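# Right a tipped gift box and open its lid

## Task

A closed gift box is lying on one side on the table. Turn it so it rests on its bottom, then open it so the lid reaches roughly upright or leans back past upright. Concealed magnets keep the lid's flap closed, so it needs some pull to free.

## Robot and tools

Robot: one UR-style six-joint arm with a right robotic hand that has index, middle and ring fingers plus a thumb, sixteen hinge motors in all. The only camera is cam_wrist (896x504), mounted on the hand. Losing the box off the table fails the task.

Frames. Scene frame: origin on the table top directly under the arm base, +z up, +y to the left when facing +x. The base sits at (0, 0, 0.050) m, turned very slightly. The hand point is a spot just in front of the index/middle knuckles on the palm side. Its axes: +z runs along straightened fingers toward the tips; +x crosses the palm away from the thumb; +y points out of the palm face (the palm surface sits at y = -0.062 m). A fixed mast near the wrist on the palm side can collide with things. Fingertips have rubber caps; the rest is hard plastic.

The 24-number row (all values in [-1, 1]), shared by execute_actions and move:
1-6: dx, dy, dz, rx, ry, rz. These are an offset, not a pose, measured from the "Hand target" held when the action or move begins, along that target's own axes. 1.0 equals 0.6 m of travel or 180 degrees; rx, ry, rz form a single rotation vector. Each row of one action counts from the same starting target, not from the previous row, and sending the same offset twice moves twice.
7-22: hinge goals, each an absolute setting mapped linearly between the hinge's two stops, in this fixed order: index_mcp, index_abd, index_pip, index_dip, middle_mcp, middle_abd, middle_pip, middle_dip, ring_mcp, ring_abd, ring_pip, ring_dip, thumb_cmc, thumb_axl, thumb_mcp, thumb_ipl. Lower numbers curl the fingers toward the palm (mcp, pip, dip) or spread them away from the thumb (abd). The value where each is straight: mcp +0.75, abd 0.00, pip +0.58, dip +0.70, thumb_cmc +0.71 (thumb flat beside palm; lower swings it in front of the palm), thumb_axl +0.68 (rolls thumb on its own axis), thumb_mcp +0.23, thumb_ipl +0.17.
23: current_limit, the current cap for every motor, from 0 mA at -1 up to 550 mA at +1 (11 mA minimum). Well below 0, fingers may be too weak to lift themselves.
24: speed, hinge set-point speed as (speed+1)/2 of 8.5 rad/s.
At the start the hand runs at current_limit +0.4 and speed -0.6; the values last sent remain active. To keep the hand unchanged, send again the same sixteen goals and last two numbers; at a scene's start, first read them from a result.

Tools.
execute_actions(actions, cameras): actions is a list of actions; each action is up to 15 rows, one per 1/30 s control step (0.5 s per action); a short action repeats its last row. Images come back only for an empty list or when cameras are named (["all"], a list of names, or []).
move(target, speed, blend, stop_force, zero, blocking, cameras): drives the hand point in a straight line. target is a single row or up to 15 rows; every row's offset counts from the same current Hand target, all within 10 s total. speed is m/s, 0.002 to 3.6, default 0.25 (turning up to twice that in rad/s); one number or one per target. blend (m) rounds corners in a list; 0 means stop at each. stop_force (N, 3 to 120) halts the path when the wrist sensor feels that much push against travel; zero=true (default) re-zeroes before the move, false keeps the earlier zero. Skip stop_force when backing off a contact. blocking=false returns after about 0.5 s while motion continues (not allowed with stop_force). The move: line reports done (within 3 mm and 2 degrees), off_target, moving, held or fault, plus limits such as paced or held. Neither done nor off_target proves anything was touched or untouched.
wait(seconds 0 to 10), stop() to brake a running move, zoom_image(camera "cam_wrist", region [x0, y0, x1, y1] in pixels, at most 504 by 504), zero_wrist_force(), read_manual(section "licences"), finished_scene(scene 1 or 2) to end the scene irreversibly once the box stays upright and open without help.

Results: end_effector_position (m) and end_effector_quat_wxyz in the scene frame, plus velocities (m/s, rad/s); the Hand target line, which is the commanded pose your next offsets start from (the hand often rests a little short; a zero action or an explicit offset makes up the gap); joint positions and torques; hand_goal, hand_measured, hand_current_ma and hand_state (moving, goal, blocked, overload) in motor order; Wrist force and torque along the hand's own axes, plus the peak since the last report. Readings may be off by a few centimetres.

Cautions. Orientation commands are clipped to within 32 degrees of the current orientation each step. Keep paths away from the arm's own base. A net force of roughly 150 N on the arm, or a joint contact torque over its limit (133 N m for the big joints, 24.9 N m for the wrists), triggers a 10 s stop; the arm is stiff, so aiming even slightly beyond a firm surface can fault it. Faster moves strike harder and overshoot. A hand motor held at 495 mA or more for 5 s shuts down for 10 s. Motors reaching 85 °C brake the arm for 30 to 60 s. To stop pressing, command the target back beyond the hand point. Avoid dropping the box, letting it go while it moves, slamming or shoving it hard, and never push it off the table edge.

Each tool is called in YAML: its name, and indented under it one key for each argument.

## Session

execute_actions:
  actions: []

Scene clock: 0.00 s.
end_effector_position=(+0.7362, +0.0285, +0.2887) hand_goal=(+0.754, +0.000, +0.576, +0.696, +0.754, +0.000, +0.576, +0.696, +0.754, +0.000, +0.576, +0.696, +0.714, +0.678, +0.226, +0.168) hand_measured=(+0.754, +0.000, +0.576, +0.696, +0.754, +0.000, +0.576, +0.696, +0.754, +0.000, +0.576, +0.696, +0.714, +0.678, +0.226, +0.168) hand_current_ma=(+0, +0, +0, +0, +0, +0, +0, +0, +0, +0, +0, +0, +0, +0, +0, +0) hand_state=(goal, goal, goal, goal, goal, goal, goal, goal, goal, goal, goal, goal, goal, goal, goal, goal) hand_current_limit=0.40 hand_speed=-0.60 end_effector_quat_wxyz=(+0.243, +0.857, +0.238, +0.387)
Joint positions: [0.095 -1.019 1.799 -3.263 -1.846 0.94]
Joint velocities: within noise
Joint torques (N m): no reading
Motor temperatures (°C): [28 31 31 32 29 35]
Wrist force (N): no reading
Wrist torque (N m): no reading
Wrist force, peak (N): no reading
Hand target: +0.7362, +0.0285, +0.2887; +0.243, +0.857, +0.238, +0.387

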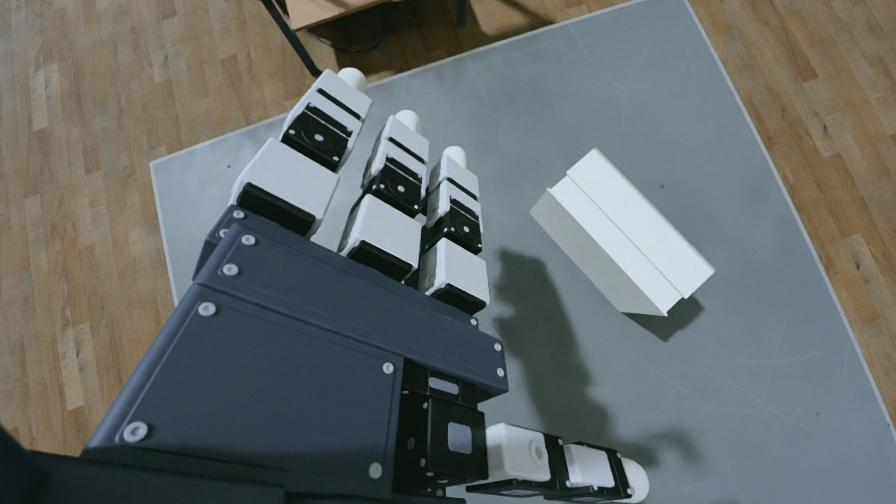

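zoom_image:
  camera: "cam_wrist"
  region: [500, 120, 750, 360]

Scaled by 2.016.

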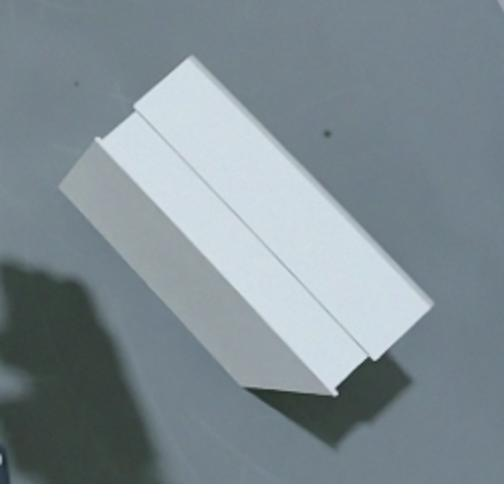

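move:
  target: [-0.2463, 0.2318, 0.0612, 0.4011, -0.2053, 0.1255, 1, 0, 0.65, 0.551, -0.411, 0, 1, 1, 1, 0, 0.65, 0.551, 0.714, 0.678, 0.226, 0.168, 0.4, -0.6]
  speed: 0.4
  cameras: ["cam_wrist"]

Scene clock: 21.60 s.
end_effector_position=(+0.7087, -0.1750, +0.2700) hand_goal=(+1.000, +0.000, +0.650, +0.552, -0.410, +0.000, +1.000, +1.000, +1.000, +0.000, +0.650, +0.552, +0.714, +0.678, +0.226, +0.168) hand_measured=(+0.994, +0.000, +0.648, +0.554, -0.398, +0.000, +1.000, +0.998, +0.994, +0.000, +0.648, +0.554, +0.710, +0.678, +0.224, +0.168) hand_current_ma=(-17, +0, -3, +6, +35, +0, -1, -4, -16, +0, -3, +4, -6, -1, -4, +0) hand_state=(goal, goal, goal, goal, goal, goal, goal, goal, goal, goal, goal, goal, goal, goal, goal, goal) hand_current_limit=0.40 hand_speed=-0.60 end_effector_quat_wxyz=(-0.312, +0.932, +0.174, -0.058)
Joint positions: [-0.419 -0.768 0.67 -0.959 -1.16 0.632]
Joint torques (N m): [-6.13 -52.76 -28.43 0.41 -0.93 -1.5]
Wrist force (N): [0.9 1.7 -1.5]
Wrist torque (N m): [0.30 -0.04 0.16]
Wrist force, peak (N): [0.5 2.6 -1.5]
Hand target: +0.7087, -0.1750, +0.2700; -0.312, +0.932, +0.174, -0.058
Off the commanded pose: 0.000 m, 0 deg.
move: done
camera_calibration:
cam_wrist: T_world_to_cam=[[-0.538555, -0.753227, -0.377635, 0.388292], [-0.409149, -0.15802, 0.898681, -0.0202817], [-0.736584, 0.638498, -0.22308, 0.823263], [0, 0, 0, 1]] pos_world=[0.807221, -0.236384, 0.348513]

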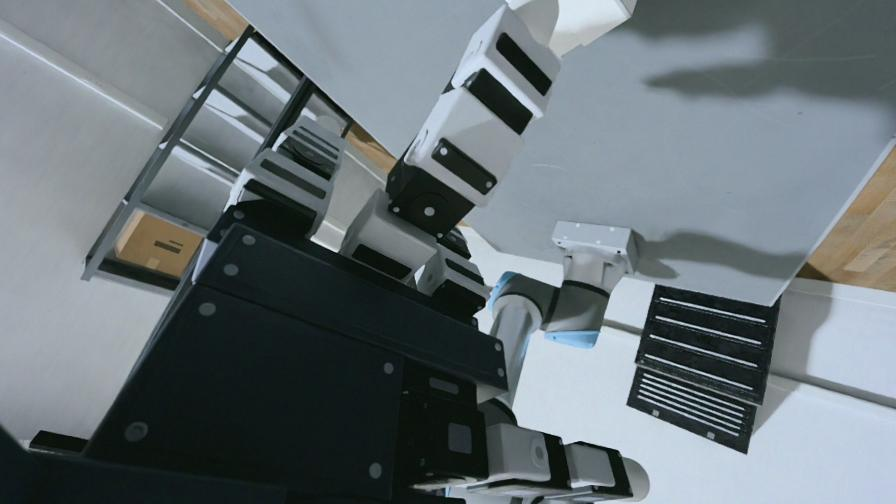

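move:
  target: [0, 0.1592, 0.2112, 0, 0, 0, 1, 0, 0.65, 0.551, -0.411, 0, 1, 1, 1, 0, 0.65, 0.551, 0.714, 0.678, 0.226, 0.168, 0.4, -0.6]
  speed: 0.12
  stop_force: 10
  cameras: ["cam_wrist"]

Scene clock: 24.63 s.
end_effector_position=(+0.7087, -0.1752, +0.1113) hand_goal=(+1.000, +0.000, +0.650, +0.552, -0.410, +0.000, +1.000, +1.000, +1.000, +0.000, +0.650, +0.552, +0.714, +0.678, +0.226, +0.168) hand_measured=(+0.992, +0.000, +0.648, +0.554, -0.398, +0.000, +1.000, +0.998, +0.992, +0.000, +0.648, +0.554, +0.710, +0.678, +0.224, +0.168) hand_current_ma=(-18, +0, -3, +6, +33, +0, -1, -4, -17, +0, -3, +4, -7, -1, -4, +0) hand_state=(goal, goal, goal, goal, goal, goal, goal, goal, goal, goal, goal, goal, goal, goal, goal, goal) hand_current_limit=0.40 hand_speed=-0.60 end_effector_quat_wxyz=(-0.312, +0.932, +0.174, -0.058)
Joint positions: [-0.421 -0.727 1.005 -1.333 -1.161 0.631]
Joint torques (N m): [-4.47 -52.89 -9.9 -2.77 2.24 1.44]
Wrist force (N): [1.1 1.9 -1.6]
Wrist torque (N m): [0.34 -0.06 0.17]
Wrist force, peak (N): [1.1 2.0 -1.8]
Hand target: +0.7087, -0.1752, +0.1113; -0.312, +0.932, +0.174, -0.058
Off the commanded pose: 0.000 m, 0 deg.
move: done
camera_calibration:
cam_wrist: T_world_to_cam=[[-0.538599, -0.753225, -0.377576, 0.328311], [-0.408948, -0.158108, 0.898757, 0.122127], [-0.736663, 0.638478, -0.222873, 0.787943], [0, 0, 0, 1]] pos_world=[0.807221, -0.236484, 0.189812]

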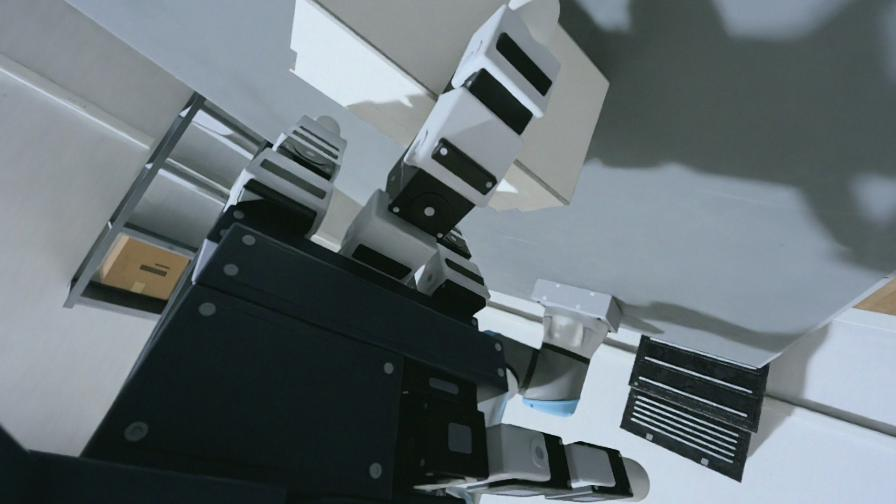

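move:
  target: [0, 0, 0, 0, 0, 0, 1, 0, 0.26, 0.12, -0.151, 0, 1, 1, 1, 0, 0.26, 0.12, 0.714, 0.678, 0.226, 0.168, 0.2, -0.85]
  cameras: ["cam_wrist"]

Scene clock: 26.23 s.
end_effector_position=(+0.7087, -0.1752, +0.1113) hand_goal=(+1.000, +0.000, +0.260, +0.120, -0.150, +0.000, +1.000, +1.000, +1.000, +0.000, +0.260, +0.120, +0.714, +0.678, +0.226, +0.168) hand_measured=(+1.000, +0.000, +0.326, +0.162, -0.232, +0.000, +0.968, +0.998, +1.000, +0.000, +0.328, +0.158, +0.710, +0.678, +0.224, +0.168) hand_current_ma=(+0, +0, +235, +138, -324, +0, -97, -4, +0, -1, +244, +118, -7, -1, -4, +0) hand_state=(goal, goal, blocked, blocked, blocked, goal, blocked, goal, goal, goal, blocked, blocked, goal, goal, goal, goal) hand_current_limit=0.20 hand_speed=-0.85 end_effector_quat_wxyz=(-0.312, +0.932, +0.174, -0.058)
Joint positions: [-0.421 -0.727 1.005 -1.333 -1.161 0.631]
Joint torques (N m): [-1.38 -52.49 -10.99 -1.61 1.75 1.05]
Wrist force (N): [1.1 1.4 -2.0]
Wrist torque (N m): [0.36 -0.05 0.16]
Wrist force, peak (N): [1.3 2.0 -1.9]
Hand target: +0.7087, -0.1752, +0.1113; -0.312, +0.932, +0.174, -0.058
Off the commanded pose: 0.000 m, 0 deg.
move: done
camera_calibration:
cam_wrist: T_world_to_cam=[[-0.538599, -0.753225, -0.377576, 0.328311], [-0.408948, -0.158108, 0.898757, 0.122127], [-0.736663, 0.638478, -0.222873, 0.787943], [0, 0, 0, 1]] pos_world=[0.807221, -0.236484, 0.189812]

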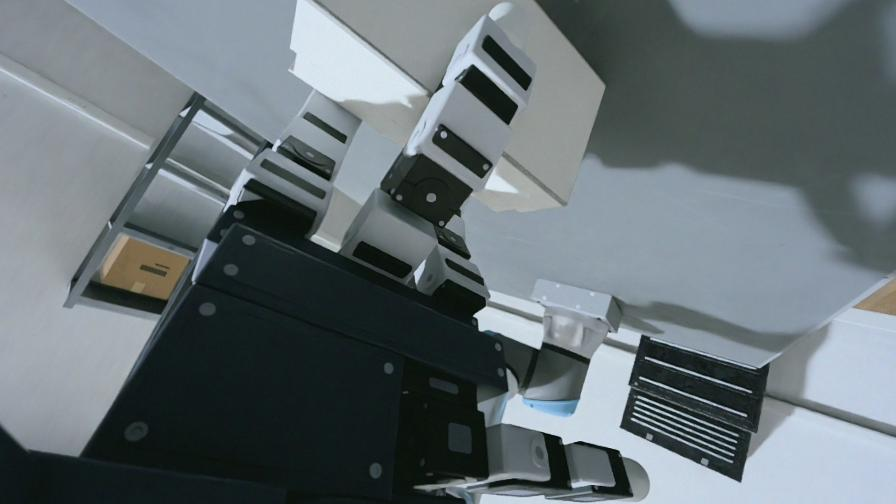

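move:
  target:
    - [0, -0.0480, 0.0000, -0.0556, 0, 0, 1, 0, 0.26, 0.12, -0.151, 0, 1, 1, 1, 0, 0.26, 0.12, 0.714, 0.678, 0.226, 0.168, 0.2, -0.85]
    - [0, -0.0905, 0.0027, -0.1111, 0, 0, 1, 0, 0.26, 0.12, -0.151, 0, 1, 1, 1, 0, 0.26, 0.12, 0.714, 0.678, 0.226, 0.168, 0.2, -0.85]
    - [0, -0.1711, 0.0374, -0.2222, 0, 0, 1, 0, 0.26, 0.12, -0.151, 0, 1, 1, 1, 0, 0.26, 0.12, 0.714, 0.678, 0.226, 0.168, 0.2, -0.85]
  speed: 0.15
  blend: 0.01
  cameras: ["cam_wrist"]

Scene clock: 40.20 s.
end_effector_position=(+0.6743, -0.0861, +0.1551) hand_goal=(+1.000, +0.000, +0.260, +0.120, -0.150, +0.000, +1.000, +1.000, +1.000, +0.000, +0.260, +0.120, +0.714, +0.678, +0.226, +0.168) hand_measured=(+1.000, +0.000, +0.326, +0.158, -0.234, +0.002, +0.966, +0.998, +1.000, -0.002, +0.328, +0.148, +0.712, +0.678, +0.224, +0.168) hand_current_ma=(+0, +0, +233, +119, -330, +2, -105, -4, +0, -3, +244, +84, -4, -1, -5, +0) hand_state=(goal, goal, blocked, blocked, blocked, goal, blocked, goal, goal, goal, blocked, blocked, goal, goal, goal, goal) hand_current_limit=0.20 hand_speed=-0.85 end_effector_quat_wxyz=(+0.026, +0.983, +0.183, +0.005)
Joint positions: [-0.137 -1.033 1.588 -2.143 -1.62 1.02]
Joint torques (N m): [4.63 -55.5 -10.66 -3.89 -1.8 1.34]
Wrist force (N): [1.5 0.5 0.7]
Wrist torque (N m): [0.07 -0.14 0.07]
Wrist force, peak (N): [1.4 -0.5 -5.1]
Hand target: +0.6743, -0.0860, +0.1551; +0.026, +0.983, +0.183, +0.005
Off the commanded pose: 0.000 m, 0 deg.
move: done
camera_calibration:
cam_wrist: T_world_to_cam=[[-0.493963, -0.868669, 0.0376217, 0.289008], [-0.616838, 0.380599, 0.688952, 0.301826], [-0.61279, 0.31711, -0.72383, 0.682084], [0, 0, 0, 1]] pos_world=[0.746911, -0.0801178, 0.274896]

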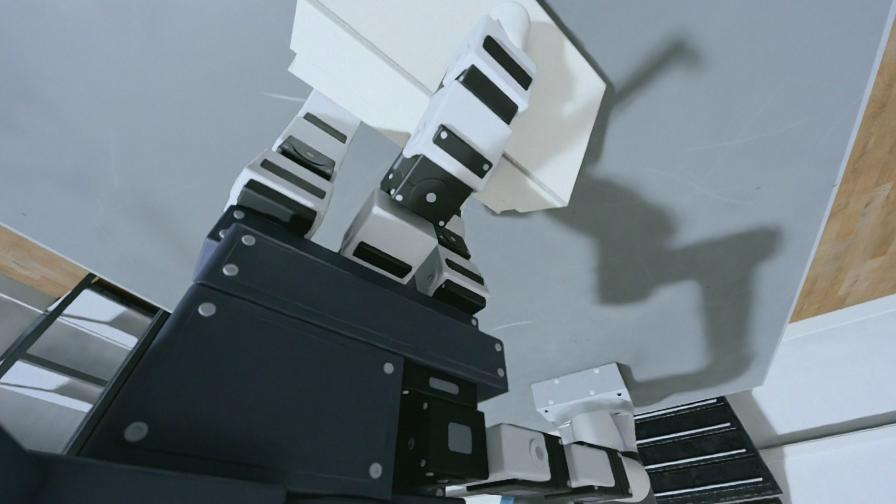

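move:
  target:
    - [0, -0.0550, 0.0022, -0.0694, 0, 0, 1, 0, 0.26, 0.12, -0.151, 0, 1, 1, 1, 0, 0.26, 0.12, 0.714, 0.678, 0.226, 0.168, 0.2, -0.85]
    - [0, -0.1087, 0.0163, -0.1389, 0, 0, 1, 0, 0.26, 0.12, -0.151, 0, 1, 1, 1, 0, 0.26, 0.12, 0.714, 0.678, 0.226, 0.168, 0.2, -0.85]
  speed: 0.15
  blend: 0.01
  cameras: ["cam_wrist"]

Scene clock: 43.87 s.
end_effector_position=(+0.6510, -0.0258, +0.1419) hand_goal=(+1.000, +0.000, +0.260, +0.120, -0.150, +0.000, +1.000, +1.000, +1.000, +0.000, +0.260, +0.120, +0.714, +0.678, +0.226, +0.168) hand_measured=(+1.000, +0.000, +0.326, +0.156, -0.234, +0.002, +0.966, +0.998, +1.000, -0.002, +0.324, +0.148, +0.716, +0.678, +0.224, +0.168) hand_current_ma=(+0, +0, +231, +117, -330, +2, -105, -4, +0, -3, +230, +84, +3, -1, -5, +0) hand_state=(goal, goal, blocked, blocked, blocked, goal, blocked, goal, goal, goal, blocked, blocked, goal, goal, goal, goal) hand_current_limit=0.20 hand_speed=-0.85 end_effector_quat_wxyz=(+0.238, +0.954, +0.178, +0.044)
Joint positions: [0.078 -0.966 1.764 -2.531 -2.032 1.195]
Joint torques (N m): [5.29 -40.07 -7.02 -4.42 -2.69 1.29]
Wrist force (N): [1.4 -0.4 0.6]
Wrist torque (N m): [0.06 -0.12 0.06]
Wrist force, peak (N): [1.6 0.6 -2.8]
Hand target: +0.6510, -0.0258, +0.1419; +0.238, +0.954, +0.178, +0.044
Off the commanded pose: 0.000 m, 0 deg.
move: done
camera_calibration:
cam_wrist: T_world_to_cam=[[-0.520962, -0.798592, 0.301412, 0.31235], [-0.70229, 0.601721, 0.380421, 0.378817], [-0.485167, -0.013493, -0.874317, 0.568905], [0, 0, 0, 1]] pos_world=[0.704776, 0.0291742, 0.259147]

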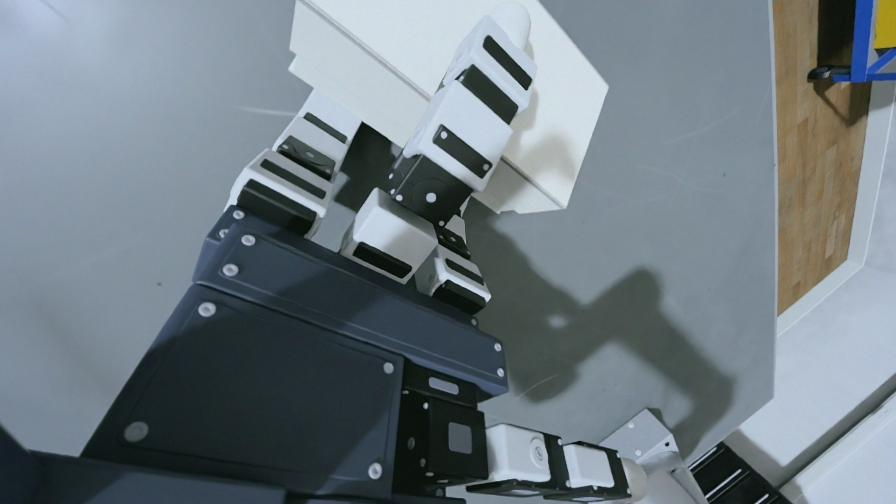

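move:
  target: [0, -0.0094, 0.0177, 0, 0, 0, 1, 0, 0.26, 0.12, -0.151, 0, 1, 1, 1, 0, 0.26, 0.12, 0.714, 0.678, 0.226, 0.168, 0.2, -0.85]
  speed: 0.02
  stop_force: 3

move:
  target: [0, 0, 0, 0, 0, 0, 1, 0, 0.326, 0.156, -0.30, 0, 1, 1, 1, 0, 0.326, 0.156, 0.714, 0.678, 0.226, 0.168, 0.2, -0.9]
  cameras: ["cam_wrist"]

Scene clock: 45.47 s.
end_effector_position=(+0.6510, -0.0258, +0.1412) hand_goal=(+1.000, +0.000, +0.260, +0.120, -0.150, +0.000, +1.000, +1.000, +1.000, +0.000, +0.260, +0.120, +0.714, +0.678, +0.226, +0.168) hand_measured=(+1.000, +0.000, +0.316, +0.156, -0.240, +0.002, +0.966, +0.998, +1.000, -0.002, +0.316, +0.148, +0.716, +0.678, +0.224, +0.168) hand_current_ma=(+0, +0, +192, +111, -330, +2, -105, -4, +0, -3, +192, +84, +4, -1, -5, +0) hand_state=(goal, goal, blocked, blocked, blocked, goal, blocked, goal, goal, goal, blocked, blocked, goal, goal, goal, goal) hand_current_limit=0.20 hand_speed=-0.85 end_effector_quat_wxyz=(+0.238, +0.954, +0.178, +0.044)
Joint positions: [0.078 -0.965 1.765 -2.533 -2.033 1.195]
Joint torques (N m): [4.4 -55.93 -24.58 -1.16 -1.58 1.18]
Wrist force (N): [1.6 -0.6 0.7]
Wrist torque (N m): [0.07 -0.14 0.08]
Wrist force, peak (N): [1.4 0.9 -3.2]
Hand target: +0.6510, -0.0258, +0.1412; +0.238, +0.954, +0.178, +0.044 (not the last commanded pose)
Off the commanded pose: 0.011 m, 0 deg.
move: contact

Scene clock: 46.13 s.
end_effector_position=(+0.6511, -0.0258, +0.1413) hand_goal=(+1.000, +0.000, +0.326, +0.156, -0.300, +0.000, +1.000, +1.000, +1.000, +0.000, +0.326, +0.156, +0.714, +0.678, +0.226, +0.168) hand_measured=(+1.000, +0.000, +0.330, +0.164, -0.278, +0.002, +1.000, +0.998, +1.000, -0.002, +0.328, +0.160, +0.716, +0.678, +0.224, +0.168) hand_current_ma=(+0, +0, +8, +16, +66, +2, -1, -4, +0, -3, +3, +7, +4, -1, -5, +0) hand_state=(goal, goal, goal, goal, blocked, goal, goal, goal, goal, goal, goal, goal, goal, goal, goal, goal) hand_current_limit=0.20 hand_speed=-0.90 end_effector_quat_wxyz=(+0.238, +0.954, +0.178, +0.044)
Joint positions: [0.078 -0.965 1.765 -2.533 -2.033 1.195]
Joint torques (N m): [5.53 -50.66 -21.49 -1.19 -1.69 1.04]
Wrist force (N): [1.4 0.1 0.3]
Wrist torque (N m): [0.05 -0.09 0.08]
Wrist force, peak (N): [1.4 0.4 -1.8]
Hand target: +0.6510, -0.0258, +0.1412; +0.238, +0.954, +0.178, +0.044
Off the commanded pose: 0.000 m, 0 deg.
move: done
camera_calibration:
cam_wrist: T_world_to_cam=[[-0.521014, -0.798502, 0.301561, 0.312584], [-0.702387, 0.601834, 0.380064, 0.379109], [-0.484972, -0.0137934, -0.874421, 0.568144], [0, 0, 0, 1]] pos_world=[0.704675, 0.0292745, 0.258448]

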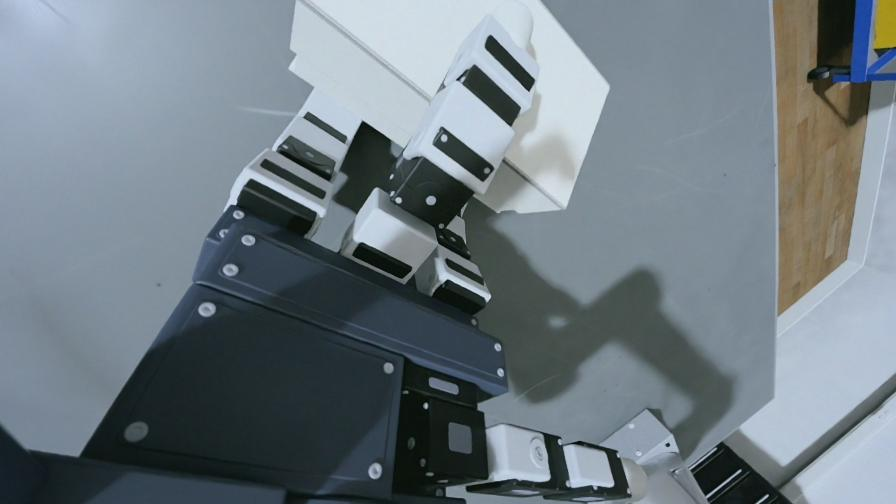

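move:
  target: [0, 0, 0, 0, 0, 0, 1, 0, 0.321, 0.152, -0.753, 0, 1, 1, 1, 0, 0.321, 0.152, 0.714, 0.678, 0.226, 0.168, 0.2, -0.7]
  cameras: ["cam_wrist"]

Scene clock: 50.93 s.
end_effector_position=(+0.6510, -0.0258, +0.1412) hand_goal=(+1.000, +0.000, +0.322, +0.152, -0.752, +0.000, +1.000, +1.000, +1.000, +0.000, +0.322, +0.152, +0.714, +0.678, +0.226, +0.168) hand_measured=(+1.000, +0.000, +0.330, +0.160, -0.734, +0.002, +1.000, +0.998, +1.000, -0.002, +0.328, +0.156, +0.716, +0.678, +0.224, +0.168) hand_current_ma=(+0, +0, +18, +18, +55, +2, +0, -4, +0, -3, +12, +8, +4, -1, -5, +0) hand_state=(goal, goal, goal, goal, goal, goal, goal, goal, goal, goal, goal, goal, goal, goal, goal, goal) hand_current_limit=0.20 hand_speed=-0.70 end_effector_quat_wxyz=(+0.238, +0.954, +0.178, +0.044)
Joint positions: [0.078 -0.965 1.765 -2.533 -2.033 1.195]
Joint torques (N m): [5.06 -41.8 -10.58 -1.19 -1.76 1]
Wrist force (N): [1.5 0.1 0.0]
Wrist torque (N m): [0.05 -0.10 0.08]
Wrist force, peak (N): [1.7 -0.3 0.4]
Hand target: +0.6510, -0.0258, +0.1412; +0.238, +0.954, +0.178, +0.044
Off the commanded pose: 0.000 m, 0 deg.
move: done
camera_calibration:
cam_wrist: T_world_to_cam=[[-0.520993, -0.79852, 0.301549, 0.312573], [-0.702402, 0.60181, 0.380073, 0.379119], [-0.484971, -0.0137933, -0.874421, 0.568144], [0, 0, 0, 1]] pos_world=[0.704675, 0.0292746, 0.258448]

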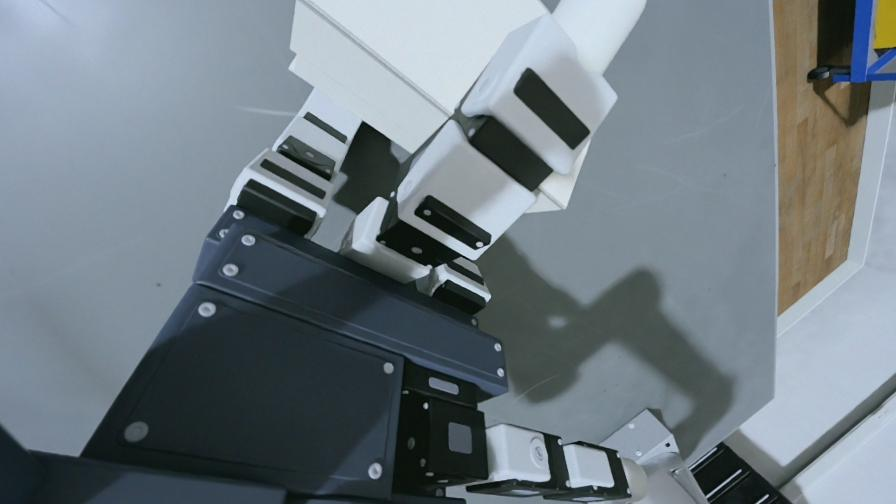

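move:
  target: [0, 0.0087, -0.0077, 0, 0, 0, 1, 0, 0.385, 0.288, -0.753, 0, 1, 1, 1, 0, 0.385, 0.288, 0.714, 0.678, 0.226, 0.168, 0.2, -0.92]
  speed: 0.015

move:
  target: [0, 0.0098, -0.0061, 0, 0, 0, 1, 0, 0.449, 0.424, -0.753, 0, 1, 1, 1, 0, 0.449, 0.424, 0.714, 0.678, 0.226, 0.168, 0.2, -0.92]
  speed: 0.015
  cameras: ["cam_wrist"]

Scene clock: 52.13 s.
end_effector_position=(+0.6519, -0.0280, +0.1476) hand_goal=(+1.000, +0.000, +0.386, +0.288, -0.752, +0.000, +1.000, +1.000, +1.000, +0.000, +0.386, +0.288, +0.714, +0.678, +0.226, +0.168) hand_measured=(+1.000, +0.000, +0.388, +0.286, -0.734, +0.002, +1.000, +0.998, +1.000, -0.002, +0.384, +0.286, +0.716, +0.678, +0.224, +0.168) hand_current_ma=(+0, +0, +2, -2, +55, +2, +0, -4, +0, -3, -3, -4, +4, -1, -5, +0) hand_state=(goal, goal, goal, goal, goal, goal, goal, goal, goal, goal, goal, goal, goal, goal, goal, goal) hand_current_limit=0.20 hand_speed=-0.92 end_effector_quat_wxyz=(+0.238, +0.954, +0.178, +0.044)
Joint positions: [0.075 -0.975 1.761 -2.521 -2.032 1.191]
Joint torques (N m): [-6.86 -55.63 -25.2 -0.83 0.77 -1.61]
Wrist force (N): [1.4 -0.1 0.0]
Wrist torque (N m): [0.04 -0.10 0.20]
Wrist force, peak (N): [1.7 0.2 0.3]
Hand target: +0.6519, -0.0280, +0.1478; +0.238, +0.954, +0.178, +0.044
Off the commanded pose: 0.000 m, 0 deg.
move: done

Scene clock: 52.90 s.
end_effector_position=(+0.6531, -0.0312, +0.1536) hand_goal=(+1.000, +0.000, +0.450, +0.424, -0.752, +0.000, +1.000, +1.000, +1.000, +0.000, +0.450, +0.424, +0.714, +0.678, +0.226, +0.168) hand_measured=(+1.000, +0.000, +0.450, +0.422, -0.734, +0.002, +1.000, +0.998, +1.000, -0.002, +0.448, +0.422, +0.716, +0.678, +0.224, +0.168) hand_current_ma=(+0, +0, +1, -2, +55, +2, +0, -4, +0, -3, -4, -4, +4, -1, -5, +0) hand_state=(goal, goal, goal, goal, goal, goal, goal, goal, goal, goal, goal, goal, goal, goal, goal, goal) hand_current_limit=0.20 hand_speed=-0.92 end_effector_quat_wxyz=(+0.238, +0.954, +0.178, +0.044)
Joint positions: [0.07 -0.984 1.756 -2.511 -2.031 1.185]
Joint torques (N m): [-7.9 -54.69 -25.06 -1.1 0.81 -1.48]
Wrist force (N): [1.6 -0.3 0.2]
Wrist torque (N m): [0.02 -0.13 0.21]
Wrist force, peak (N): [1.6 -0.4 0.2]
Hand target: +0.6532, -0.0313, +0.1538; +0.238, +0.954, +0.178, +0.044
Off the commanded pose: 0.000 m, 0 deg.
move: done
camera_calibration:
cam_wrist: T_world_to_cam=[[-0.520975, -0.798501, 0.30163, 0.30561], [-0.702416, 0.601833, 0.380012, 0.379194], [-0.484971, -0.0138934, -0.87442, 0.579845], [0, 0, 0, 1]] pos_world=[0.706775, 0.0238747, 0.270748]

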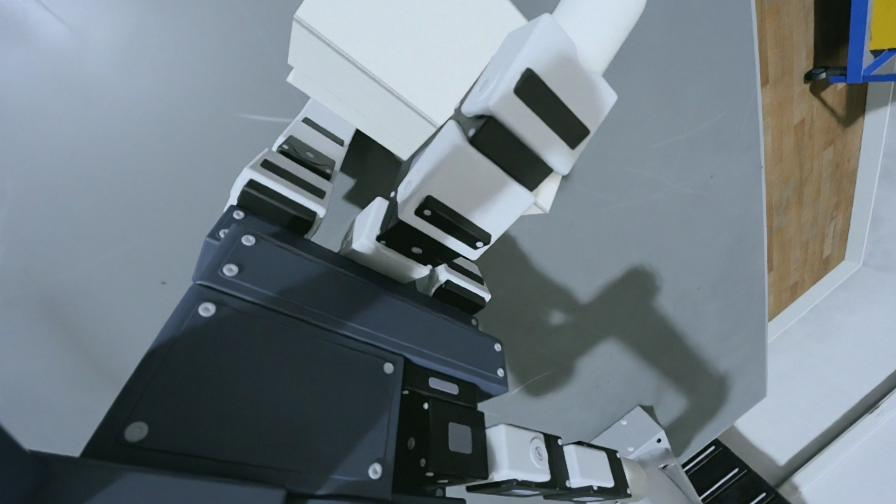

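move:
  target: [0, 0.0113, -0.0044, 0, 0, 0, 1, 0, 0.512, 0.559, -0.753, 0, 1, 1, 1, 0, 0.512, 0.559, 0.714, 0.678, 0.226, 0.168, 0.2, -0.92]
  speed: 0.015

move:
  target: [0, 0.0125, -0.0018, 0, 0, 0, 1, 0, 0.577, 0.696, -0.753, 0, 1, 1, 1, 0, 0.577, 0.696, 0.714, 0.678, 0.226, 0.168, 0.2, -0.92]
  speed: 0.015
  cameras: ["cam_wrist"]

Scene clock: 54.00 s.
end_effector_position=(+0.6548, -0.0355, +0.1591) hand_goal=(+1.000, +0.000, +0.512, +0.560, -0.752, +0.000, +1.000, +1.000, +1.000, +0.000, +0.512, +0.560, +0.714, +0.678, +0.226, +0.168) hand_measured=(+1.000, +0.000, +0.512, +0.558, -0.734, +0.002, +1.000, +0.998, +1.000, -0.002, +0.510, +0.558, +0.716, +0.678, +0.224, +0.168) hand_current_ma=(+0, +0, +0, -3, +55, +2, +0, -4, +0, -3, -4, -4, +4, -1, -5, +0) hand_state=(goal, goal, goal, goal, goal, goal, goal, goal, goal, goal, goal, goal, goal, goal, goal, goal) hand_current_limit=0.20 hand_speed=-0.92 end_effector_quat_wxyz=(+0.238, +0.954, +0.178, +0.044)
Joint positions: [0.062 -0.991 1.751 -2.502 -2.03 1.177]
Joint torques (N m): [-7.48 -53.98 -25.88 -1.21 0.78 -1.55]
Wrist force (N): [1.7 0.0 0.1]
Wrist torque (N m): [0.05 -0.15 0.23]
Wrist force, peak (N): [1.7 0.0 0.2]
Hand target: +0.6549, -0.0357, +0.1593; +0.238, +0.954, +0.178, +0.044
Off the commanded pose: 0.000 m, 0 deg.
move: done

Scene clock: 54.80 s.
end_effector_position=(+0.6570, -0.0412, +0.1636) hand_goal=(+1.000, +0.000, +0.578, +0.696, -0.752, +0.000, +1.000, +1.000, +1.000, +0.000, +0.578, +0.696, +0.714, +0.678, +0.226, +0.168) hand_measured=(+1.000, +0.000, +0.578, +0.694, -0.734, +0.002, +1.000, +0.998, +1.000, -0.002, +0.576, +0.694, +0.716, +0.678, +0.224, +0.168) hand_current_ma=(+0, +0, +0, -4, +55, +2, +0, -4, +0, -3, -3, -4, +4, -1, -5, +0) hand_state=(goal, goal, goal, goal, goal, goal, goal, goal, goal, goal, goal, goal, goal, goal, goal, goal) hand_current_limit=0.20 hand_speed=-0.92 end_effector_quat_wxyz=(+0.238, +0.954, +0.178, +0.044)
Joint positions: [0.053 -0.996 1.746 -2.496 -2.028 1.167]
Joint torques (N m): [-7.69 -53.74 -23.73 -1.28 0.6 -1.47]
Wrist force (N): [1.9 -0.3 0.3]
Wrist torque (N m): [0.01 -0.18 0.24]
Wrist force, peak (N): [1.9 -0.3 0.3]
Hand target: +0.6571, -0.0414, +0.1638; +0.238, +0.954, +0.178, +0.044
Off the commanded pose: 0.000 m, 0 deg.
move: done
camera_calibration:
cam_wrist: T_world_to_cam=[[-0.520954, -0.798519, 0.301619, 0.29652], [-0.702431, 0.601809, 0.38002, 0.384183], [-0.484971, -0.0138933, -0.87442, 0.590427], [0, 0, 0, 1]] pos_world=[0.710675, 0.0137748, 0.280848]

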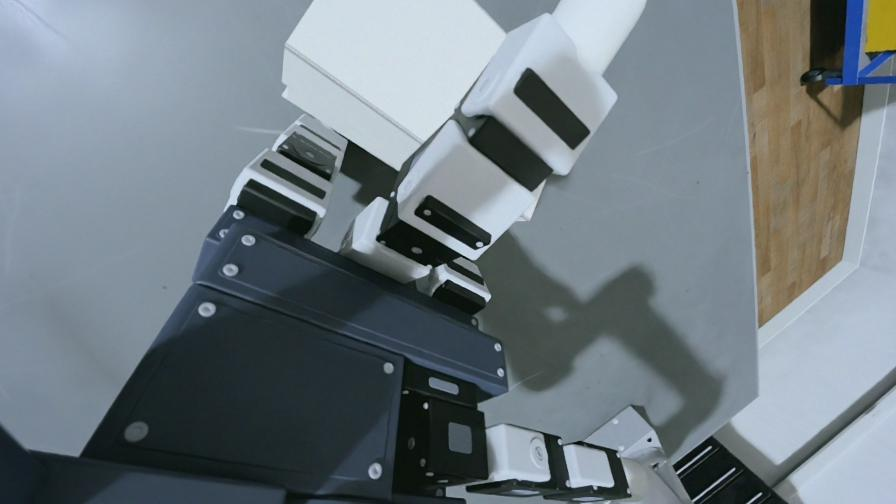

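move:
  target: [0, -0.0442, -0.0234, 0, 0, 0, 1, 0, 0.577, 0.696, -0.753, 0, 1, 1, 1, 0, 0.577, 0.696, 0.714, 0.678, 0.226, 0.168, 0.2, -0.92]
  speed: 0.03
  cameras: ["cam_wrist"]

Scene clock: 56.53 s.
end_effector_position=(+0.6464, -0.0136, +0.1637) hand_goal=(+1.000, +0.000, +0.578, +0.696, -0.752, +0.000, +1.000, +1.000, +1.000, +0.000, +0.578, +0.696, +0.714, +0.678, +0.226, +0.168) hand_measured=(+1.000, +0.000, +0.578, +0.694, -0.734, +0.002, +1.000, +0.998, +1.000, -0.002, +0.576, +0.694, +0.716, +0.678, +0.224, +0.168) hand_current_ma=(+0, +0, +0, -4, +55, +2, +0, -4, +0, -3, -2, -3, +4, -1, -5, +0) hand_state=(goal, goal, goal, goal, goal, goal, goal, goal, goal, goal, goal, goal, goal, goal, goal, goal) hand_current_limit=0.20 hand_speed=-0.92 end_effector_quat_wxyz=(+0.238, +0.954, +0.178, +0.044)
Joint positions: [0.099 -1.007 1.758 -2.475 -2.036 1.217]
Joint torques (N m): [4.3 -53.86 -7.05 -1.2 -2.44 0.99]
Wrist force (N): [1.4 0.0 0.0]
Wrist torque (N m): [0.00 -0.08 0.07]
Wrist force, peak (N): [1.8 0.3 0.1]
Hand target: +0.6463, -0.0134, +0.1637; +0.238, +0.954, +0.178, +0.044
Off the commanded pose: 0.000 m, 0 deg.
move: done
camera_calibration:
cam_wrist: T_world_to_cam=[[-0.520954, -0.798519, 0.301619, 0.312955], [-0.702431, 0.601809, 0.38002, 0.360019], [-0.484971, -0.0138933, -0.87442, 0.585709], [0, 0, 0, 1]] pos_world=[0.699975, 0.0413748, 0.280948]

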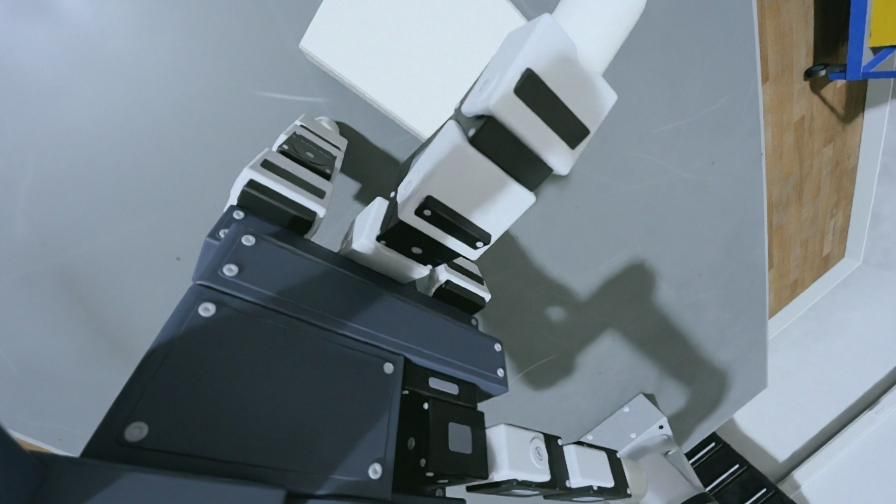

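move:
  target: [-0.01, -0.0796, -0.0989, -0.0889, 0, 0, 1, 0, 0.577, 0.696, -0.753, 0, 1, 1, 1, 0, 0.577, 0.696, 0.714, 0.678, 0.226, 0.168, 0.2, -0.92]
  speed: 0.25

move:
  target: [0, -0.108, 0.0293, -0.0889, 0, 0, 0.753, 0, 0.577, 0.696, 0.753, 0, 0.577, 0.696, 0.753, 0, 0.577, 0.696, 0.714, 0.678, 0.226, 0.168, 0.2, -0.5]
  speed: 0.12
  cameras: ["cam_wrist"]

Scene clock: 62.80 s.
end_effector_position=(+0.6155, +0.0497, +0.1936) hand_goal=(+1.000, +0.000, +0.578, +0.696, -0.752, +0.000, +1.000, +1.000, +1.000, +0.000, +0.578, +0.696, +0.714, +0.678, +0.226, +0.168) hand_measured=(+1.000, +0.000, +0.578, +0.694, -0.736, +0.002, +1.000, +0.998, +1.000, -0.002, +0.576, +0.694, +0.718, +0.678, +0.224, +0.168) hand_current_ma=(+0, +0, +0, -4, +43, +2, +0, -4, +0, -3, -2, -3, +9, -1, -5, +0) hand_state=(goal, goal, goal, goal, goal, goal, goal, goal, goal, goal, goal, goal, goal, goal, goal, goal) hand_current_limit=0.20 hand_speed=-0.92 end_effector_quat_wxyz=(+0.368, +0.911, +0.170, +0.069)
Joint positions: [0.269 -0.98 1.795 -2.513 -2.329 1.372]
Joint torques (N m): [4.87 -37.7 -24.05 -1.17 -2.81 1.08]
Wrist force (N): [1.3 -0.2 0.2]
Wrist torque (N m): [-0.09 -0.06 0.06]
Wrist force, peak (N): [1.8 -0.3 -0.3]
Hand target: +0.6155, +0.0498, +0.1936; +0.369, +0.911, +0.170, +0.069
Off the commanded pose: 0.000 m, 0 deg.
move: done

Scene clock: 64.27 s.
end_effector_position=(+0.6073, +0.0701, +0.1572) hand_goal=(+0.754, +0.000, +0.578, +0.696, +0.754, +0.000, +0.578, +0.696, +0.754, +0.000, +0.578, +0.696, +0.714, +0.678, +0.226, +0.168) hand_measured=(+0.768, +0.000, +0.578, +0.694, +0.760, +0.002, +0.584, +0.700, +0.768, -0.002, +0.578, +0.694, +0.720, +0.678, +0.224, +0.168) hand_current_ma=(+39, +0, +0, -4, +14, +2, +15, +6, +37, -3, -1, -3, +15, -1, -5, +0) hand_state=(goal, goal, goal, goal, goal, goal, goal, goal, goal, goal, goal, goal, goal, goal, goal, goal) hand_current_limit=0.20 hand_speed=-0.50 end_effector_quat_wxyz=(+0.447, +0.876, +0.163, +0.083)
Joint positions: [0.33 -0.838 1.801 -2.637 -2.508 1.43]
Joint torques (N m): [-8.2 -55.87 -3.18 -0.95 -0.03 -1.33]
Wrist force (N): [1.4 -0.4 -0.4]
Wrist torque (N m): [0.02 -0.06 0.15]
Wrist force, peak (N): [1.5 -2.4 0.1]
Hand target: +0.6073, +0.0701, +0.1573; +0.447, +0.876, +0.163, +0.083 (not the last commanded pose)
Off the commanded pose: 0.025 m, 6 deg.
move: held (a check stopped the path); limits=held
pose unreachable: on one or more control steps of this call, first in action 0 (counted from 0), an arm could not follow its commanded pose, so it was not sent that pose on those steps. It may still have moved: this result reports where it is.
cause: moving toward the commanded pose would bring two parts of the arm too close to each other (joints 4 (wrist 1) to 6 (wrist 3) lie between them).
camera_calibration:
cam_wrist: T_world_to_cam=[[-0.588804, -0.622367, 0.515722, 0.356658], [-0.732637, 0.680447, -0.0153019, 0.35967], [-0.341398, -0.386847, -0.856619, 0.498422], [0, 0, 0, 1]] pos_world=[0.64367, 0.170049, 0.248525]

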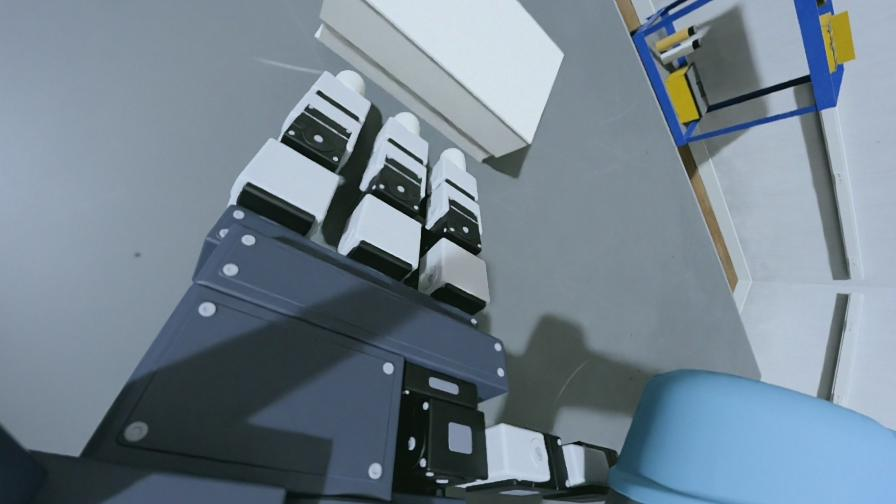

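zoom_image:
  camera: "cam_wrist"
  region: [290, 0, 580, 200]

Scaled by 1.738.

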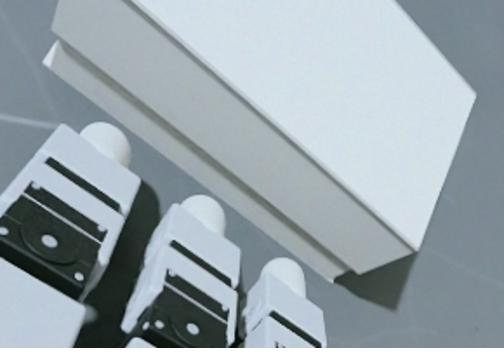

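move:
  target: [0, -0.0438, 0.0409, 0, 0, 0, 0.616, 0, 0.577, 0.696, 0.616, 0, 0.577, 0.696, 0.616, 0, 0.577, 0.696, 0.714, 0.678, 0.226, 0.168, 0.2, -0.7]
  speed: 0.1
  cameras: ["cam_wrist"]

Scene clock: 67.97 s.
end_effector_position=(+0.6089, +0.0660, +0.1217) hand_goal=(+0.616, +0.000, +0.578, +0.696, +0.616, +0.000, +0.578, +0.696, +0.616, +0.000, +0.578, +0.696, +0.714, +0.678, +0.226, +0.168) hand_measured=(+0.634, +0.000, +0.578, +0.694, +0.630, +0.002, +0.582, +0.698, +0.632, -0.002, +0.578, +0.694, +0.720, +0.678, +0.224, +0.168) hand_current_ma=(+53, +0, +0, -4, +37, +2, +8, +4, +46, -3, -1, -3, +15, -1, -5, +0) hand_state=(goal, goal, goal, goal, goal, goal, goal, goal, goal, goal, goal, goal, goal, goal, goal, goal) hand_current_limit=0.20 hand_speed=-0.70 end_effector_quat_wxyz=(+0.446, +0.876, +0.163, +0.083)
Joint positions: [0.323 -0.765 1.798 -2.717 -2.507 1.418]
Joint torques (N m): [-7.53 -42.19 -20.47 -3.66 -1.87 -1.69]
Wrist force (N): [1.4 -0.5 -1.0]
Wrist torque (N m): [0.02 -0.08 0.18]
Wrist force, peak (N): [1.6 -1.0 0.4]
Hand target: +0.6089, +0.0660, +0.1216; +0.447, +0.876, +0.163, +0.083
Off the commanded pose: 0.000 m, 0 deg.
move: done
camera_calibration:
cam_wrist: T_world_to_cam=[[-0.588753, -0.622541, 0.515569, 0.373323], [-0.732633, 0.680459, -0.0149851, 0.363085], [-0.341495, -0.386545, -0.856717, 0.466967], [0, 0, 0, 1]] pos_world=[0.64527, 0.165849, 0.213025]

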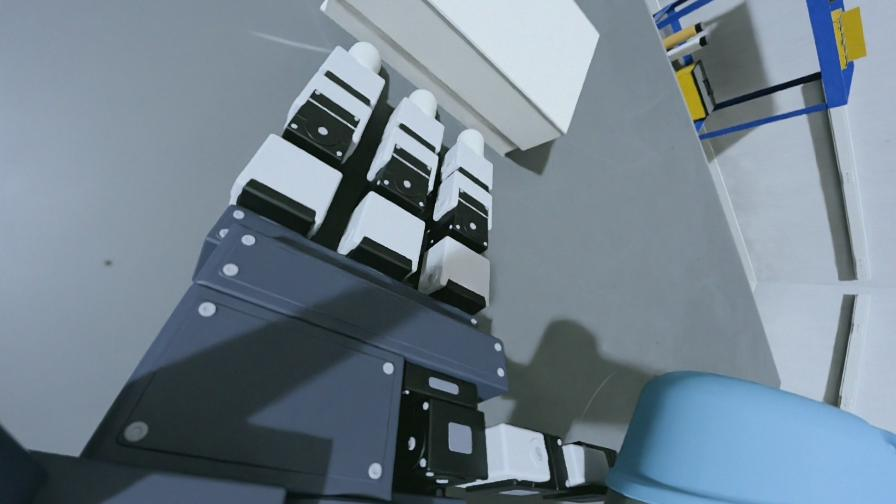

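move:
  target: [0, 0.0157, 0.0215, 0, 0, 0, 0.616, 0, 0.577, 0.696, 0.616, 0, 0.577, 0.696, 0.616, 0, 0.577, 0.696, 0.714, 0.678, 0.226, 0.168, 0.2, -0.7]
  speed: 0.02
  stop_force: 3
  cameras: ["cam_wrist"]

Scene clock: 69.90 s.
end_effector_position=(+0.6137, +0.0534, +0.1216) hand_goal=(+0.616, +0.000, +0.578, +0.696, +0.616, +0.000, +0.578, +0.696, +0.616, +0.000, +0.578, +0.696, +0.714, +0.678, +0.226, +0.168) hand_measured=(+0.634, +0.000, +0.578, +0.694, +0.630, +0.002, +0.582, +0.698, +0.632, -0.002, +0.578, +0.694, +0.720, +0.678, +0.224, +0.168) hand_current_ma=(+51, +0, +0, -4, +36, +2, +8, +4, +44, -3, -1, -3, +15, -1, -5, +0) hand_state=(goal, goal, goal, goal, goal, goal, goal, goal, goal, goal, goal, goal, goal, goal, goal, goal) hand_current_limit=0.20 hand_speed=-0.70 end_effector_quat_wxyz=(+0.447, +0.876, +0.163, +0.083)
Joint positions: [0.301 -0.76 1.801 -2.754 -2.505 1.381]
Joint torques (N m): [-7.74 -42.89 -1.79 -3.93 0.2 -1.3]
Wrist force (N): [1.5 -0.4 -0.6]
Wrist torque (N m): [0.04 -0.06 0.18]
Wrist force, peak (N): [1.6 -0.2 -1.2]
Hand target: +0.6137, +0.0534, +0.1216; +0.447, +0.876, +0.163, +0.083 (not the last commanded pose)
Off the commanded pose: 0.003 m, 0 deg.
move: held (a check stopped the path); limits=held
pose unreachable: on one or more control steps of this call, first in action 0 (counted from 0), an arm could not follow its commanded pose, so it was not sent that pose on those steps. It may still have moved: this result reports where it is.
cause: moving toward the commanded pose would bring two parts of the arm too close to each other (joints 4 (wrist 1) to 6 (wrist 3) lie between them).
camera_calibration:
cam_wrist: T_world_to_cam=[[-0.588803, -0.622417, 0.515663, 0.36842], [-0.732537, 0.680562, -0.0149842, 0.375103], [-0.341614, -0.386565, -0.856661, 0.463876], [0, 0, 0, 1]] pos_world=[0.65017, 0.153348, 0.213025]

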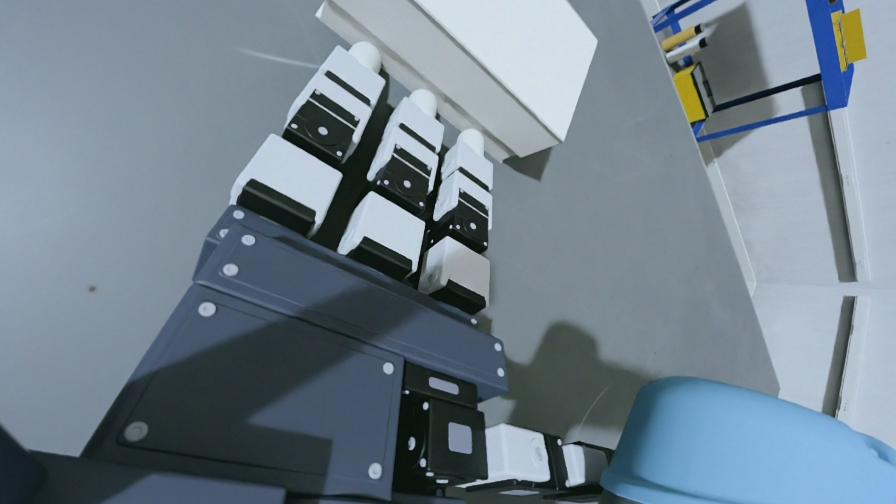

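zoom_image:
  camera: "cam_wrist"
  region: [300, 0, 600, 210]

Scaled by 1.680.

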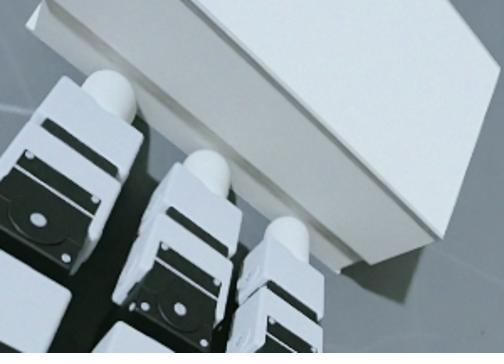

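move:
  target: [0, 0.0202, -0.0147, 0, 0, 0, 0.616, 0, 0.577, 0.696, 0.616, 0, 0.577, 0.696, 0.616, 0, 0.577, 0.696, 0.714, 0.678, 0.226, 0.168, 0.2, -0.7]
  speed: 0.02
  cameras: ["cam_wrist"]

zoom_image:
  camera: "cam_wrist"
  region: [300, 0, 600, 210]

Scene clock: 71.97 s.
end_effector_position=(+0.6137, +0.0534, +0.1365) hand_goal=(+0.616, +0.000, +0.578, +0.696, +0.616, +0.000, +0.578, +0.696, +0.616, +0.000, +0.578, +0.696, +0.714, +0.678, +0.226, +0.168) hand_measured=(+0.634, +0.000, +0.580, +0.694, +0.630, +0.002, +0.582, +0.698, +0.632, -0.002, +0.578, +0.694, +0.720, +0.678, +0.224, +0.168) hand_current_ma=(+51, +0, +2, -3, +36, +2, +8, +4, +44, -3, +1, -2, +15, -1, -5, +0) hand_state=(goal, goal, goal, goal, goal, goal, goal, goal, goal, goal, goal, goal, goal, goal, goal, goal) hand_current_limit=0.20 hand_speed=-0.70 end_effector_quat_wxyz=(+0.447, +0.876, +0.163, +0.083)
Joint positions: [0.301 -0.791 1.804 -2.727 -2.505 1.381]
Joint torques (N m): [-4.39 -57.92 -2.27 -0.98 -2.17 0.69]
Wrist force (N): [1.4 -0.5 -0.2]
Wrist torque (N m): [-0.01 -0.06 0.18]
Wrist force, peak (N): [1.5 -1.1 0.2]
Hand target: +0.6137, +0.0534, +0.1366; +0.447, +0.876, +0.163, +0.083
Off the commanded pose: 0.000 m, 0 deg.
move: done
camera_calibration:
cam_wrist: T_world_to_cam=[[-0.588761, -0.622371, 0.515767, 0.36073], [-0.732536, 0.680563, -0.0149798, 0.375323], [-0.341689, -0.386638, -0.856598, 0.4766], [0, 0, 0, 1]] pos_world=[0.65017, 0.153348, 0.227824]

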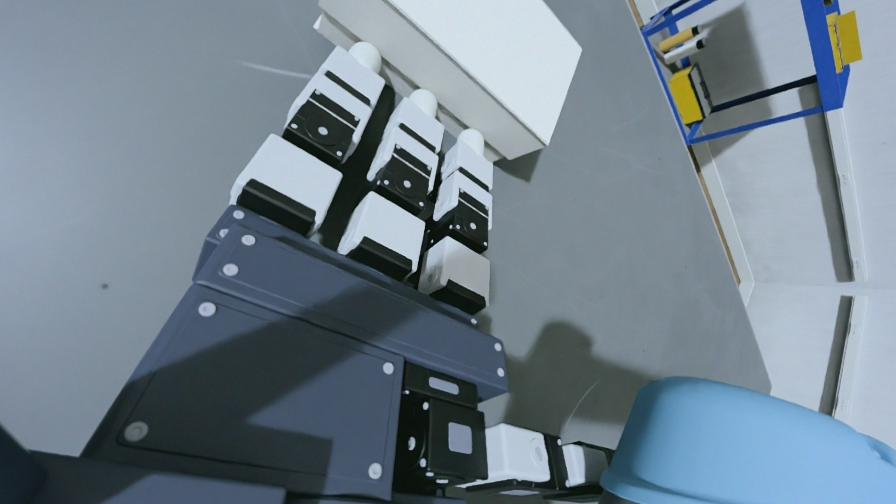

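Scaled by 1.680.

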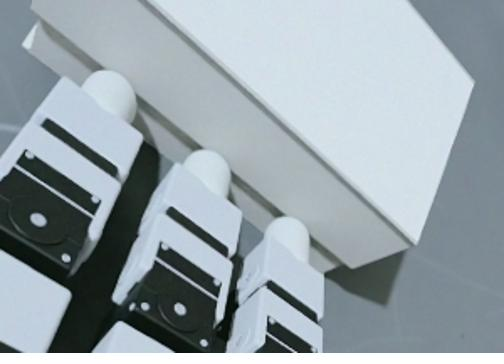

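move:
  target: [0, 0.038, -0.0894, 0, 0, 0, 0.616, 0, 0.577, 0.696, 0.616, 0, 0.577, 0.696, 0.616, 0, 0.577, 0.696, 0.714, 0.678, 0.226, 0.168, 0.2, -0.7]
  speed: 0.2

move:
  target: [0, 0.0784, 0.1079, 0.15, 0, 0, 1, 0, 0.241, -0.101, -0.685, 0, 0.796, 0.986, 1, 0, 0.241, -0.101, 0.714, 0.678, 0.226, 0.168, 0.2, -0.5]
  speed: 0.15

move:
  target: [0, 0.0165, 0.1612, 0.15, 0, 0, 1, 0, 0.241, -0.101, -0.685, 0, 0.796, 0.986, 1, 0, 0.241, -0.101, 0.714, 0.678, 0.226, 0.168, 0.2, -0.5]
  speed: 0.15
  stop_force: 8
  cameras: ["cam_wrist"]

Scene clock: 77.50 s.
end_effector_position=(+0.6030, +0.0814, +0.1865) hand_goal=(+0.616, +0.000, +0.578, +0.696, +0.616, +0.000, +0.578, +0.696, +0.616, +0.000, +0.578, +0.696, +0.714, +0.678, +0.226, +0.168) hand_measured=(+0.634, +0.000, +0.580, +0.694, +0.630, +0.002, +0.582, +0.698, +0.632, -0.002, +0.578, +0.694, +0.720, +0.678, +0.224, +0.168) hand_current_ma=(+51, +0, +2, -3, +36, +2, +8, +4, +44, -3, +1, -2, +15, -1, -5, +0) hand_state=(goal, goal, goal, goal, goal, goal, goal, goal, goal, goal, goal, goal, goal, goal, goal, goal) hand_current_limit=0.20 hand_speed=-0.70 end_effector_quat_wxyz=(+0.447, +0.876, +0.163, +0.083)
Joint positions: [0.35 -0.897 1.793 -2.543 -2.51 1.463]
Joint torques (N m): [4.79 -55.82 -23.16 -0.92 0.06 1.18]
Wrist force (N): [1.3 -0.7 -0.2]
Wrist torque (N m): [-0.03 -0.07 0.03]
Wrist force, peak (N): [1.6 -0.7 0.6]
Hand target: +0.6030, +0.0814, +0.1866; +0.447, +0.876, +0.163, +0.083
Off the commanded pose: 0.000 m, 0 deg.
move: done

Scene clock: 79.70 s.
end_effector_position=(+0.6317, +0.0068, +0.1866) hand_goal=(+1.000, +0.000, +0.242, -0.100, -0.684, +0.000, +0.796, +0.986, +1.000, +0.000, +0.242, -0.100, +0.714, +0.678, +0.226, +0.168) hand_measured=(+1.000, +0.000, +0.248, -0.096, -0.668, +0.002, +0.796, +0.984, +1.000, -0.002, +0.248, -0.096, +0.720, +0.678, +0.224, +0.168) hand_current_ma=(+0, +0, +13, +8, +45, +2, +0, -4, +0, -3, +12, +6, +15, -1, -5, +0) hand_state=(goal, goal, goal, goal, goal, goal, goal, goal, goal, goal, goal, goal, goal, goal, goal, goal) hand_current_limit=0.20 hand_speed=-0.50 end_effector_quat_wxyz=(+0.230, +0.956, +0.178, +0.043)
Joint positions: [0.129 -1.067 1.765 -2.4 -2.024 1.254]
Joint torques (N m): [-6.53 -51.38 -25.82 -0.95 0.85 -1.58]
Wrist force (N): [1.6 0.0 -0.1]
Wrist torque (N m): [0.02 -0.10 0.19]
Wrist force, peak (N): [1.7 -0.9 -0.2]
Hand target: +0.6318, +0.0068, +0.1866; +0.230, +0.956, +0.178, +0.042
Off the commanded pose: 0.000 m, 0 deg.
move: done

Scene clock: 82.43 s.
end_effector_position=(+0.6507, -0.0425, +0.1050) hand_goal=(+1.000, +0.000, +0.242, -0.100, -0.684, +0.000, +0.796, +0.986, +1.000, +0.000, +0.242, -0.100, +0.714, +0.678, +0.226, +0.168) hand_measured=(+1.000, +0.000, +0.246, -0.096, -0.668, +0.002, +0.796, +0.984, +1.000, -0.002, +0.246, -0.096, +0.716, +0.678, +0.224, +0.168) hand_current_ma=(-1, +0, +7, +8, +45, +2, +0, -4, -1, -3, +7, +6, +5, -1, -5, +0) hand_state=(goal, goal, goal, goal, goal, goal, goal, goal, goal, goal, goal, goal, goal, goal, goal, goal) hand_current_limit=0.20 hand_speed=-0.50 end_effector_quat_wxyz=(+0.000, +0.983, +0.183, +0.000)
Joint positions: [-0.092 -1.011 1.684 -2.233 -1.575 1.066]
Joint torques (N m): [-8.44 -38.92 -24.8 -0.65 1.56 -1.51]
Wrist force (N): [1.3 0.9 -0.7]
Wrist torque (N m): [0.23 -0.07 0.22]
Wrist force, peak (N): [1.8 1.0 -0.6]
Hand target: +0.6507, -0.0425, +0.1050; +0.000, +0.983, +0.183, +0.000
Off the commanded pose: 0.000 m, 0 deg.
move: done
camera_calibration:
cam_wrist: T_world_to_cam=[[-0.493825, -0.869547, 0.00487763, 0.320438], [-0.603302, 0.346651, 0.718234, 0.29195], [-0.626229, 0.351739, -0.695785, 0.624749], [0, 0, 0, 1]] pos_world=[0.725611, -0.0423176, 0.223439]

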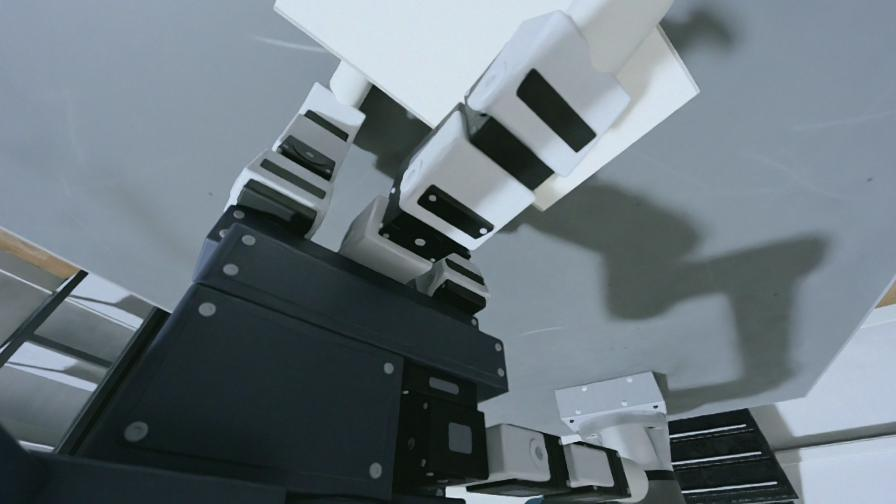

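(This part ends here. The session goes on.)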